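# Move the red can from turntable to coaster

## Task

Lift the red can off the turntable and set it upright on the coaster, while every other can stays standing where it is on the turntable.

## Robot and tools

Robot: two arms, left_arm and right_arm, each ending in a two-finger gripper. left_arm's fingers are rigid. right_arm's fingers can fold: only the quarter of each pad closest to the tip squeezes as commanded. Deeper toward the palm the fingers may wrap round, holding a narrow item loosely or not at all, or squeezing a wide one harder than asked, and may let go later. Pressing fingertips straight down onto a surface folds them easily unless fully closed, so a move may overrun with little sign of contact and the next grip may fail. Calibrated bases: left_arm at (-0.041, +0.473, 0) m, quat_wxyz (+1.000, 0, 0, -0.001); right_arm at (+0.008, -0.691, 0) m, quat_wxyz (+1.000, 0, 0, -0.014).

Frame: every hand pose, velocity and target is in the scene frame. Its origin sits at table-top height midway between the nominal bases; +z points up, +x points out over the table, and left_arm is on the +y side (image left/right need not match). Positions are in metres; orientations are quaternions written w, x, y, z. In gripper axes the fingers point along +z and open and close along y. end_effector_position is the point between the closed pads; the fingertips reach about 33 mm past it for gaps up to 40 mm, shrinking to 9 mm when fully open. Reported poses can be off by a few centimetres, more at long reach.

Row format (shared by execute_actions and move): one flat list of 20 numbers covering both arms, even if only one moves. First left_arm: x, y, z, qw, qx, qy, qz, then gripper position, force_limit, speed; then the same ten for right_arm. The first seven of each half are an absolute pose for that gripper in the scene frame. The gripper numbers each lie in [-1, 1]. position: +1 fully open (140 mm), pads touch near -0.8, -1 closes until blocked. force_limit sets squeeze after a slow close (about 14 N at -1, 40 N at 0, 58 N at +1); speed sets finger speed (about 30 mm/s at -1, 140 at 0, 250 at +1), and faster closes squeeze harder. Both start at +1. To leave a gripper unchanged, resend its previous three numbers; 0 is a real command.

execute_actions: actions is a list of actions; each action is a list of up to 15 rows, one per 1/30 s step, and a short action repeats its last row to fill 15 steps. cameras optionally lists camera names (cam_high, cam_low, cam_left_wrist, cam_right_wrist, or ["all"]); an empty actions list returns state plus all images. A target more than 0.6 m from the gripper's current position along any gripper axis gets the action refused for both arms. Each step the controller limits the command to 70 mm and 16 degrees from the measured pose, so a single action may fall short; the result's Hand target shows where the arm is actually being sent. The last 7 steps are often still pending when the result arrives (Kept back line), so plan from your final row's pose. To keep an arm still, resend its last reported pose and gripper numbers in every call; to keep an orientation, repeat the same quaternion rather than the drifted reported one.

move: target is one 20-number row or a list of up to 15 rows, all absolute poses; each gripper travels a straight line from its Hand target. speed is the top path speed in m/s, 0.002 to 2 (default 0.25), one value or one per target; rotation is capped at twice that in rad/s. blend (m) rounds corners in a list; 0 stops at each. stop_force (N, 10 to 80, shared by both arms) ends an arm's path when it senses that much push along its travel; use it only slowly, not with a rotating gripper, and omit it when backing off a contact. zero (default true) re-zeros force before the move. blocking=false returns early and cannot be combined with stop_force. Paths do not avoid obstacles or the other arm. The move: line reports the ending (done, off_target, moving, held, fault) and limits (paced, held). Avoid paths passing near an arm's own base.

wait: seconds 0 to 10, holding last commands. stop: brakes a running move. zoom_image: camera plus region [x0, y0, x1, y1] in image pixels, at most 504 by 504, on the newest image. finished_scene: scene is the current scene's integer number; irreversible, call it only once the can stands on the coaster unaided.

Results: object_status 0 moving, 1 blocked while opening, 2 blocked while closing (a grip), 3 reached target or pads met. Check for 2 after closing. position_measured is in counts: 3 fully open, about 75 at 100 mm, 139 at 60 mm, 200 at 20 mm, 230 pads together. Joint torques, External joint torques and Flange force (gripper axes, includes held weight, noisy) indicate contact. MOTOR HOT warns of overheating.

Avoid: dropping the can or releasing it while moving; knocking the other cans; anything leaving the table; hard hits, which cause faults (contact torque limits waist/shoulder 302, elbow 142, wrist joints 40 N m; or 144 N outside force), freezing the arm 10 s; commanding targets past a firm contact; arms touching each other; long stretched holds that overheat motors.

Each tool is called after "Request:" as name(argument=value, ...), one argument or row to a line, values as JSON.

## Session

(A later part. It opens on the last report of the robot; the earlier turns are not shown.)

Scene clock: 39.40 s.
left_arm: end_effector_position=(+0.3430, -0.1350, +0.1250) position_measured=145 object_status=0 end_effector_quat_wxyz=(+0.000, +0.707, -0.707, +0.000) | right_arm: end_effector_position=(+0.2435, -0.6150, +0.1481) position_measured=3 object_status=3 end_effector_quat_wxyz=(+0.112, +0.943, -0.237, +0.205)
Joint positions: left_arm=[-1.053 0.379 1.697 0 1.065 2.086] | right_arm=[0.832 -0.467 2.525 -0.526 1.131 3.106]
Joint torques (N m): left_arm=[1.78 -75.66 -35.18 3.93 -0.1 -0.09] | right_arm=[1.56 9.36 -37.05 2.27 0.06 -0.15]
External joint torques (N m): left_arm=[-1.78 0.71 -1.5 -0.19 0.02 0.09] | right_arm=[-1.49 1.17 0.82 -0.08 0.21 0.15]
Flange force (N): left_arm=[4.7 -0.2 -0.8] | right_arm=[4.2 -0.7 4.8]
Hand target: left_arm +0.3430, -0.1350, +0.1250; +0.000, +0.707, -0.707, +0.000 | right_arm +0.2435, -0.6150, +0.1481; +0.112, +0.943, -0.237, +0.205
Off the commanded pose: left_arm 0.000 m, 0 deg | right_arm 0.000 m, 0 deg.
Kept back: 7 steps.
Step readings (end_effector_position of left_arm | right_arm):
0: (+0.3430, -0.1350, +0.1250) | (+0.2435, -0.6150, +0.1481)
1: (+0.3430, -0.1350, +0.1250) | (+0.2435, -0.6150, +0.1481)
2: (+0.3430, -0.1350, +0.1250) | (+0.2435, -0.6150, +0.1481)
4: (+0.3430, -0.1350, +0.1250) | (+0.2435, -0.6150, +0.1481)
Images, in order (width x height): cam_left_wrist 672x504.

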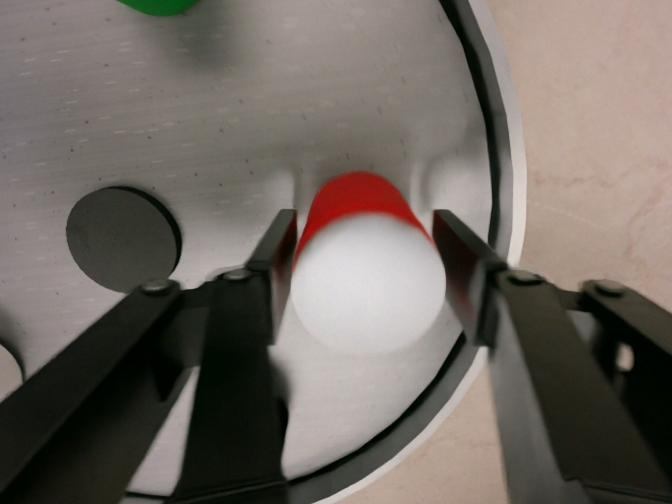

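Request:
move(
  target=[0.343,-0.135,0.245,0,-0.7071,0.7071,0,-1,-0.3,-0.2,0.2435,-0.6150,0.1481,0.112,0.943,-0.237,0.205,1,1,1],
  cameras=["cam_left_wrist","cam_low","cam_high"],
)

Scene clock: 40.77 s.
left_arm: end_effector_position=(+0.3430, -0.1350, +0.2449) position_measured=154 object_status=2 end_effector_quat_wxyz=(+0.000, +0.707, -0.707, +0.000) | right_arm: end_effector_position=(+0.2435, -0.6150, +0.1481) position_measured=3 object_status=3 end_effector_quat_wxyz=(+0.112, +0.943, -0.237, +0.205)
Joint positions: left_arm=[-1.053 0.303 1.571 0 1.268 2.086] | right_arm=[0.832 -0.467 2.525 -0.526 1.131 3.106]
Joint torques (N m): left_arm=[1.72 -73.57 -40.09 4.32 -0.21 -0.1] | right_arm=[2.5 8.78 -37.19 2.21 0.16 -0.14]
External joint torques (N m): left_arm=[-1.72 3.61 0.44 -0.27 0.16 0.1] | right_arm=[-2.51 1.78 0.98 -0.03 0.11 0.14]
Flange force (N): left_arm=[5.1 -0.6 2.0] | right_arm=[8.1 -1.1 8.1]
Hand target: left_arm +0.3430, -0.1350, +0.2450; +0.000, +0.707, -0.707, +0.000 | right_arm +0.2435, -0.6150, +0.1481; +0.112, +0.943, -0.237, +0.205
Off the commanded pose: left_arm 0.000 m, 0 deg | right_arm 0.000 m, 0 deg.
move: done
Images, in order (width x height): cam_high 672x504, cam_low 672x504, cam_left_wrist 672x504.

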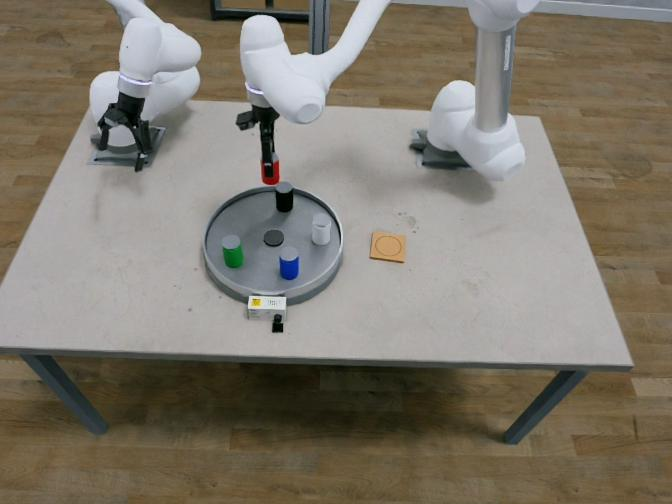

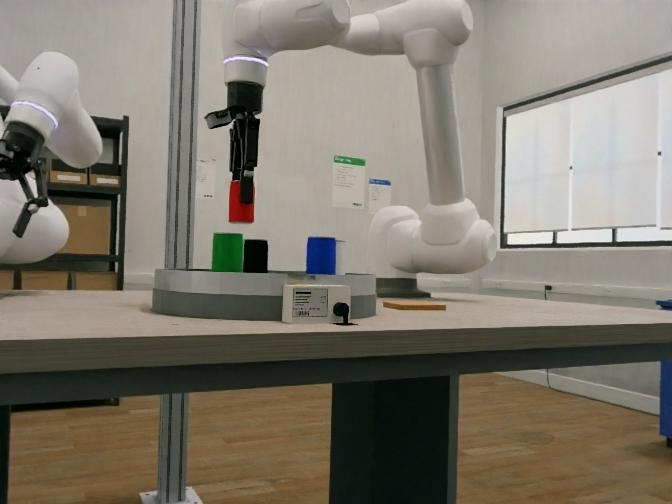

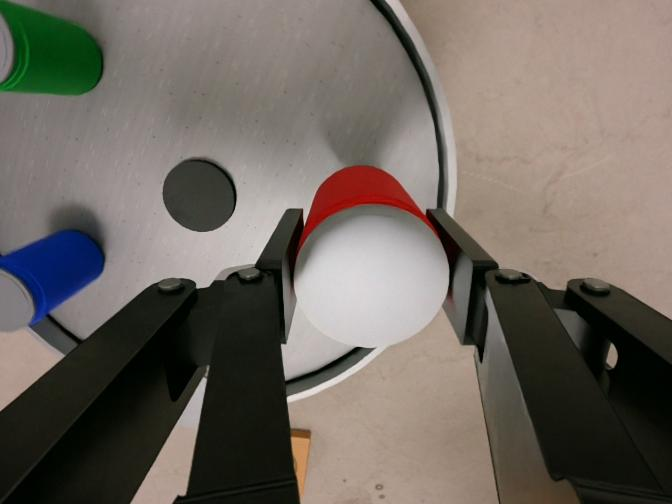

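Request:
move(
  target=[
    [0.455,0.22,0.245,0,-0.7071,0.7071,0,-1,-0.3,-0.2,0.2435,-0.6150,0.1481,0.112,0.943,-0.237,0.205,1,1,1],
    [0.455,0.22,0.11,0,-0.7071,0.7071,0,-1,-0.3,-0.2,0.2435,-0.6150,0.1481,0.112,0.943,-0.237,0.205,1,1,1],
  ],
  blend=0.03,
  cameras=["cam_left_wrist","cam_low","cam_high"],
)

Request:
zoom_image(
  camera="cam_high",
  region=[330, 180, 450, 280],
)

Request:
zoom_image(
  camera="cam_low",
  region=[360, 210, 480, 330],
)

Scene clock: 45.30 s.
left_arm: end_effector_position=(+0.4550, +0.2200, +0.1101) position_measured=154 object_status=2 end_effector_quat_wxyz=(+0.000, +0.707, -0.707, +0.000) | right_arm: end_effector_position=(+0.2435, -0.6150, +0.1481) position_measured=3 object_status=3 end_effector_quat_wxyz=(+0.112, +0.943, -0.237, +0.205)
Joint positions: left_arm=[-0.531 0.16 2.024 0 0.957 2.608] | right_arm=[0.832 -0.467 2.525 -0.526 1.131 3.106]
Joint torques (N m): left_arm=[1.68 -53.41 -34.35 3.66 -0.17 -0.15] | right_arm=[2.22 9.45 -36.85 2.28 0.04 -0.04]
External joint torques (N m): left_arm=[-1.63 2.72 0.27 -0.2 0.15 0.15] | right_arm=[-2.23 1.19 0.52 -0.1 0.22 0.05]
Flange force (N): left_arm=[3.9 -1.8 2.8] | right_arm=[7.8 0.0 6.0]
Hand target: left_arm +0.4550, +0.2200, +0.1100; +0.000, +0.707, -0.707, +0.000 | right_arm +0.2435, -0.6150, +0.1481; +0.112, +0.943, -0.237, +0.205
Off the commanded pose: left_arm 0.000 m, 0 deg | right_arm 0.000 m, 0 deg.
move: done
Images, in order (width x height): cam_high 672x504, cam_low 672x504, cam_left_wrist 672x504.

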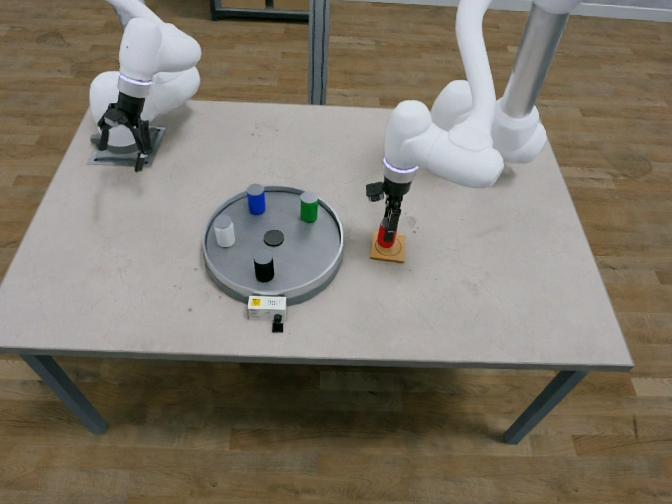

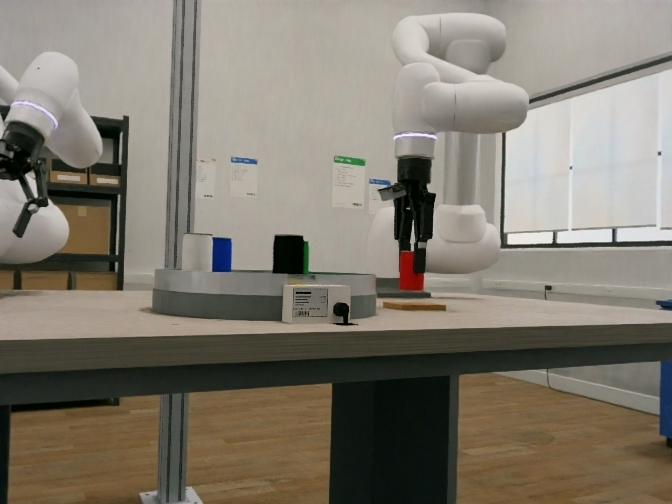

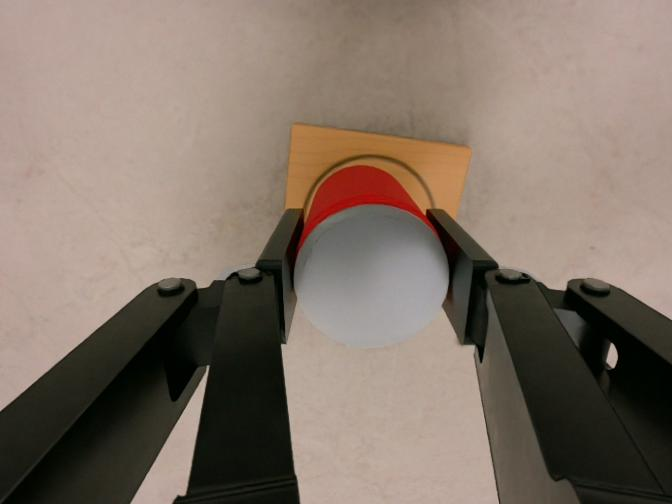

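Scaled by 4.200.

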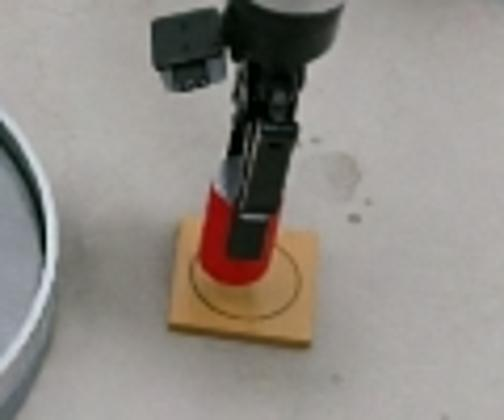

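Scaled by 4.200.

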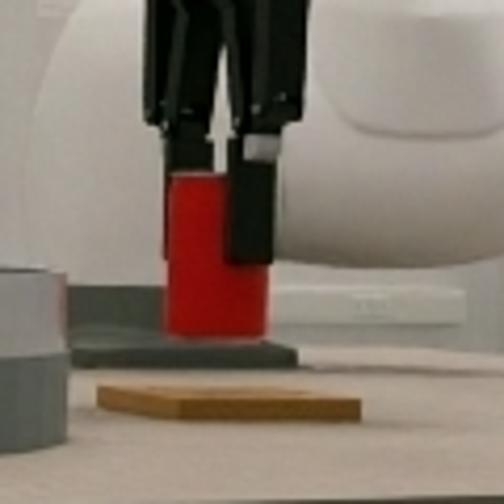

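Request:
move(
  target=[0.446,0.226,0.092,0,-0.7071,0.7071,0,-1,-0.3,-0.2,0.2435,-0.6150,0.1481,0.112,0.943,-0.237,0.205,1,1,1],
  speed=0.1,
  cameras=["cam_left_wrist","cam_low","cam_high"],
)

Request:
zoom_image(
  camera="cam_high",
  region=[330, 180, 450, 280],
)

Request:
zoom_image(
  camera="cam_low",
  region=[360, 210, 480, 330],
)

Scene clock: 46.83 s.
left_arm: end_effector_position=(+0.4460, +0.2260, +0.0920) position_measured=154 object_status=2 end_effector_quat_wxyz=(+0.000, +0.707, -0.707, +0.000) | right_arm: end_effector_position=(+0.2435, -0.6150, +0.1481) position_measured=3 object_status=3 end_effector_quat_wxyz=(+0.112, +0.943, -0.237, +0.205)
Joint positions: left_arm=[-0.53 0.164 2.06 0 0.918 2.609] | right_arm=[0.832 -0.467 2.525 -0.526 1.131 3.106]
Joint torques (N m): left_arm=[1.72 -52.23 -33.24 3.61 -0.13 -0.11] | right_arm=[1.97 8.97 -36.94 2.27 0.08 -0.22]
External joint torques (N m): left_arm=[-1.69 2.23 0.08 -0.24 0.1 0.11] | right_arm=[-2.02 1.72 0.84 -0.1 0.19 0.22]
Flange force (N): left_arm=[3.9 -1.3 2.3] | right_arm=[5.9 -1.7 6.5]
Hand target: left_arm +0.4460, +0.2260, +0.0920; +0.000, +0.707, -0.707, +0.000 | right_arm +0.2435, -0.6150, +0.1481; +0.112, +0.943, -0.237, +0.205
Off the commanded pose: left_arm 0.000 m, 0 deg | right_arm 0.000 m, 0 deg.
move: done
Images, in order (width x height): cam_high 672x504, cam_low 672x504, cam_left_wrist 672x504.

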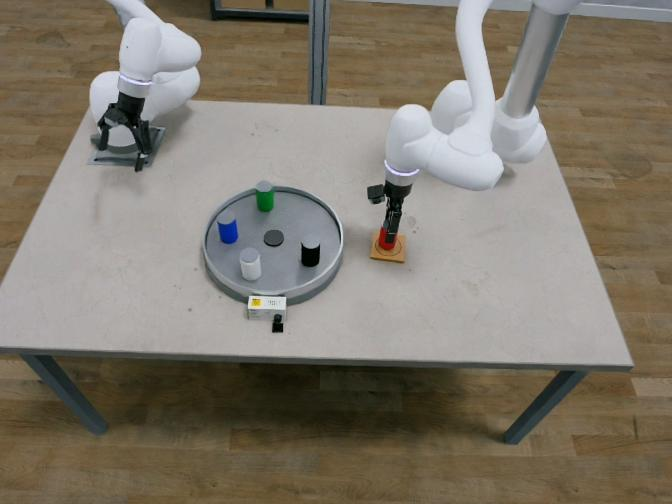

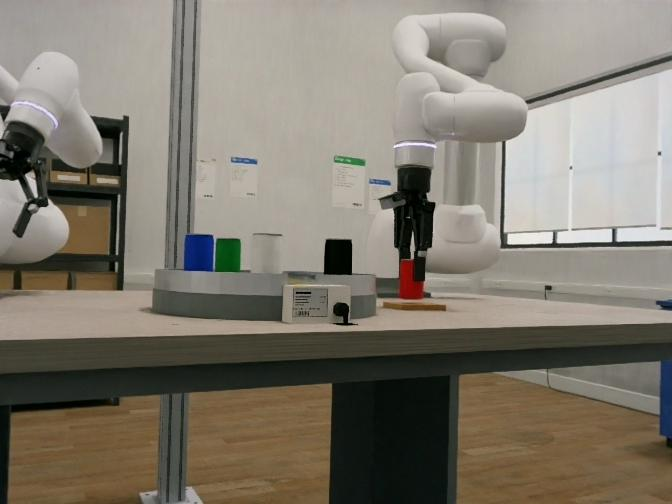

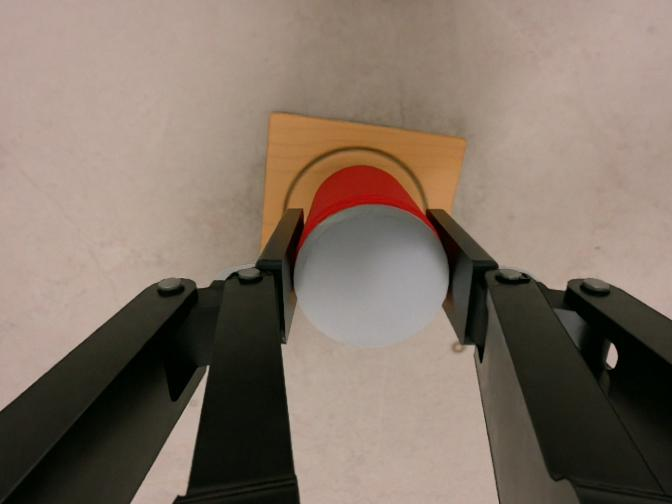

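Scaled by 4.200.

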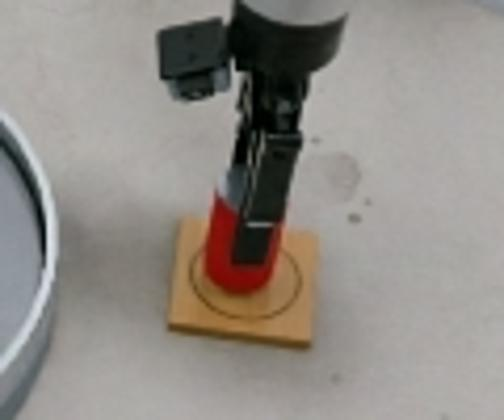

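Scaled by 4.200.

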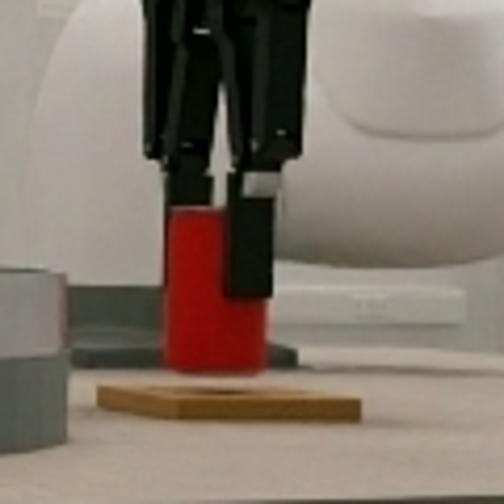

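Request:
move(
  target=[0.448,0.229,0.064,0,-0.7071,0.7071,0,-1,-0.3,-0.2,0.2435,-0.6150,0.1481,0.112,0.943,-0.237,0.205,1,1,1],
  speed=0.02,
  stop_force=10,
  cameras=["cam_left_wrist","cam_low"],
)

Request:
zoom_image(
  camera="cam_low",
  region=[360, 210, 480, 330],
)

Scene clock: 48.23 s.
left_arm: end_effector_position=(+0.4467, +0.2269, +0.0833) position_measured=154 object_status=2 end_effector_quat_wxyz=(+0.000, +0.707, -0.707, +0.000) | right_arm: end_effector_position=(+0.2435, -0.6150, +0.1481) position_measured=3 object_status=3 end_effector_quat_wxyz=(+0.112, +0.943, -0.237, +0.205)
Joint positions: left_arm=[-0.528 0.174 2.067 0 0.9 2.611] | right_arm=[0.832 -0.467 2.525 -0.526 1.131 3.106]
Joint torques (N m): left_arm=[5.44 -30.64 -20.86 5.65 -3.32 -0.14] | right_arm=[2.83 9.8 -36.99 2.27 0.09 -0.06]
External joint torques (N m): left_arm=[-5.49 -19.74 -11.8 -2.34 3.29 0.14] | right_arm=[-2.79 0.83 0.72 -0.08 0.16 0.06]
Flange force (N): left_arm=[5.7 10.4 -39.3] | right_arm=[10.0 1.7 7.3]
Hand target: left_arm +0.4467, +0.2269, +0.0833; +0.000, +0.707, -0.707, +0.000 | right_arm +0.2435, -0.6150, +0.1481; +0.112, +0.943, -0.237, +0.205
Off the commanded pose: left_arm 0.019 m, 0 deg | right_arm 0.000 m, 0 deg.
move: contact (left_arm)
Images, in order (width x height): cam_low 672x504, cam_left_wrist 672x504.

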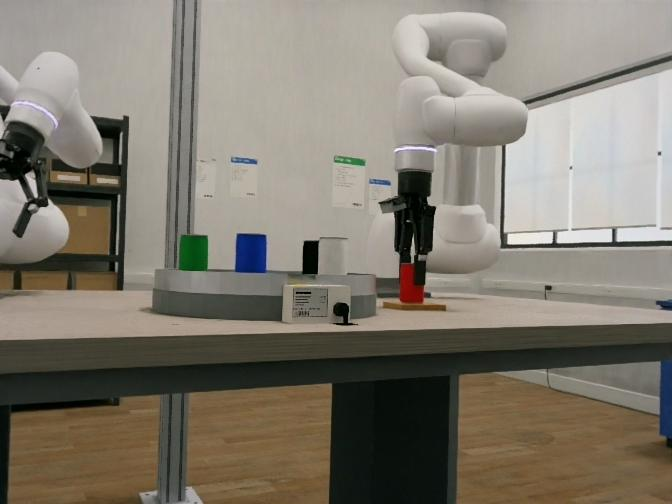

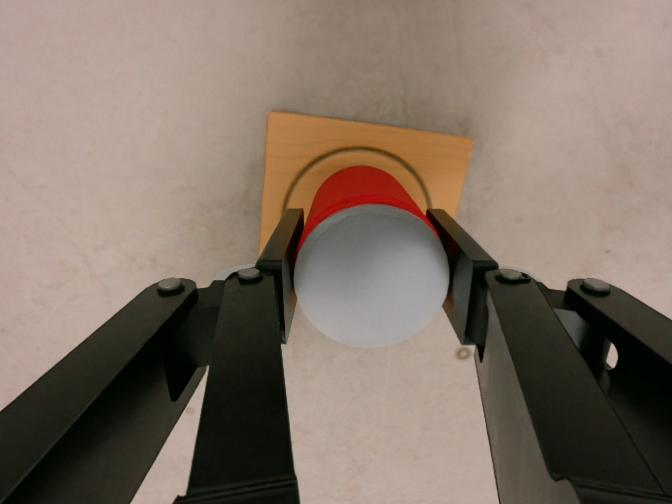

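Scaled by 4.200.

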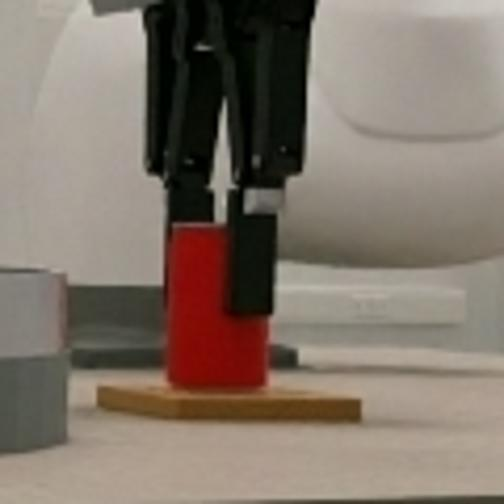

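Request:
move(
  target=[
    [0.4467,0.2269,0.0838,0,-0.7071,0.7071,0,-1,-0.3,-0.2,0.2435,-0.6150,0.1481,0.112,0.943,-0.237,0.205,1,1,1],
    [0.4467,0.2269,0.0838,0,-0.7071,0.7071,0,0.2,-0.3,-0.9,0.2435,-0.6150,0.1481,0.112,0.943,-0.237,0.205,1,1,1],
    [0.4467,0.2269,0.24,0,-0.7071,0.7071,0,0.2,-0.3,-0.9,0.2435,-0.6150,0.1481,0.112,0.943,-0.237,0.205,1,1,1],
  ],
  speed=[0.02,0.02,0.2],
  cameras=["cam_left_wrist","cam_high"],
)

Scene clock: 51.57 s.
left_arm: end_effector_position=(+0.4467, +0.2269, +0.2400) position_measured=104 object_status=3 end_effector_quat_wxyz=(+0.000, +0.707, -0.707, +0.000) | right_arm: end_effector_position=(+0.2435, -0.6150, +0.1481) position_measured=3 object_status=3 end_effector_quat_wxyz=(+0.112, +0.943, -0.237, +0.205)
Joint positions: left_arm=[-0.528 0.038 1.898 0 1.206 2.611] | right_arm=[0.832 -0.467 2.525 -0.526 1.131 3.106]
Joint torques (N m): left_arm=[1.6 -43.7 -38.6 4.21 -0.18 -0.13] | right_arm=[1.74 9.95 -36.78 2.4 0.09 -0.1]
External joint torques (N m): left_arm=[-1.59 0.83 -0.45 -0.25 0.15 0.13] | right_arm=[-1.75 0.76 0.59 -0.23 0.18 0.11]
Flange force (N): left_arm=[3.3 -0.5 -0.3] | right_arm=[5.8 0.5 4.9]
Hand target: left_arm +0.4467, +0.2269, +0.2400; +0.000, +0.707, -0.707, +0.000 | right_arm +0.2435, -0.6150, +0.1481; +0.112, +0.943, -0.237, +0.205
Off the commanded pose: left_arm 0.000 m, 0 deg | right_arm 0.000 m, 0 deg.
move: done
Images, in order (width x height): cam_high 672x504, cam_left_wrist 672x504.

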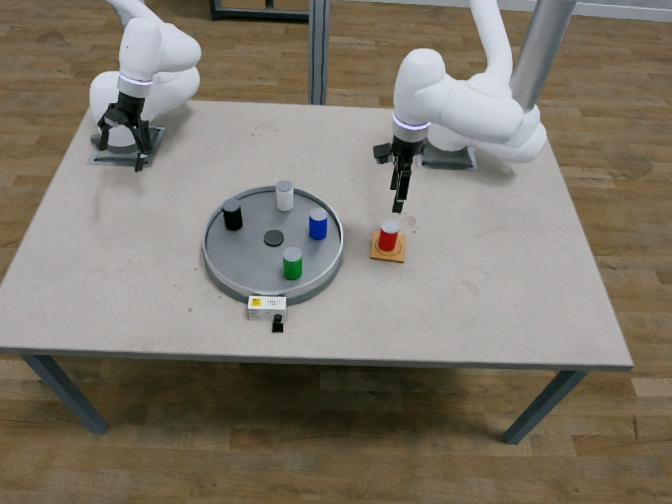

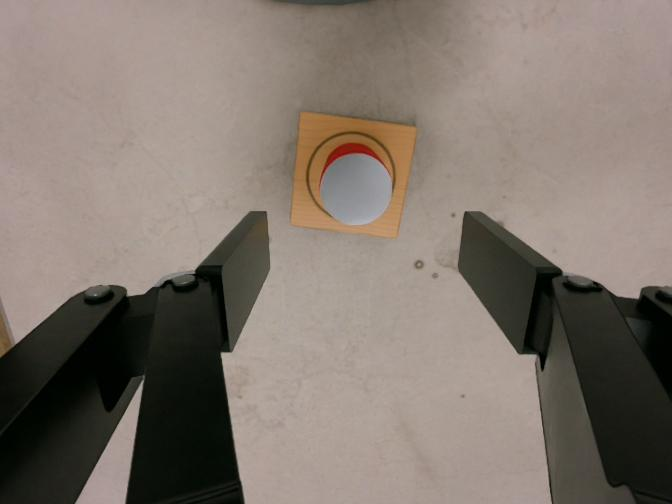

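Standing on the coaster, well centred.

Request:
finished_scene(
  scene=1,
)

The scene is finished: the task was done.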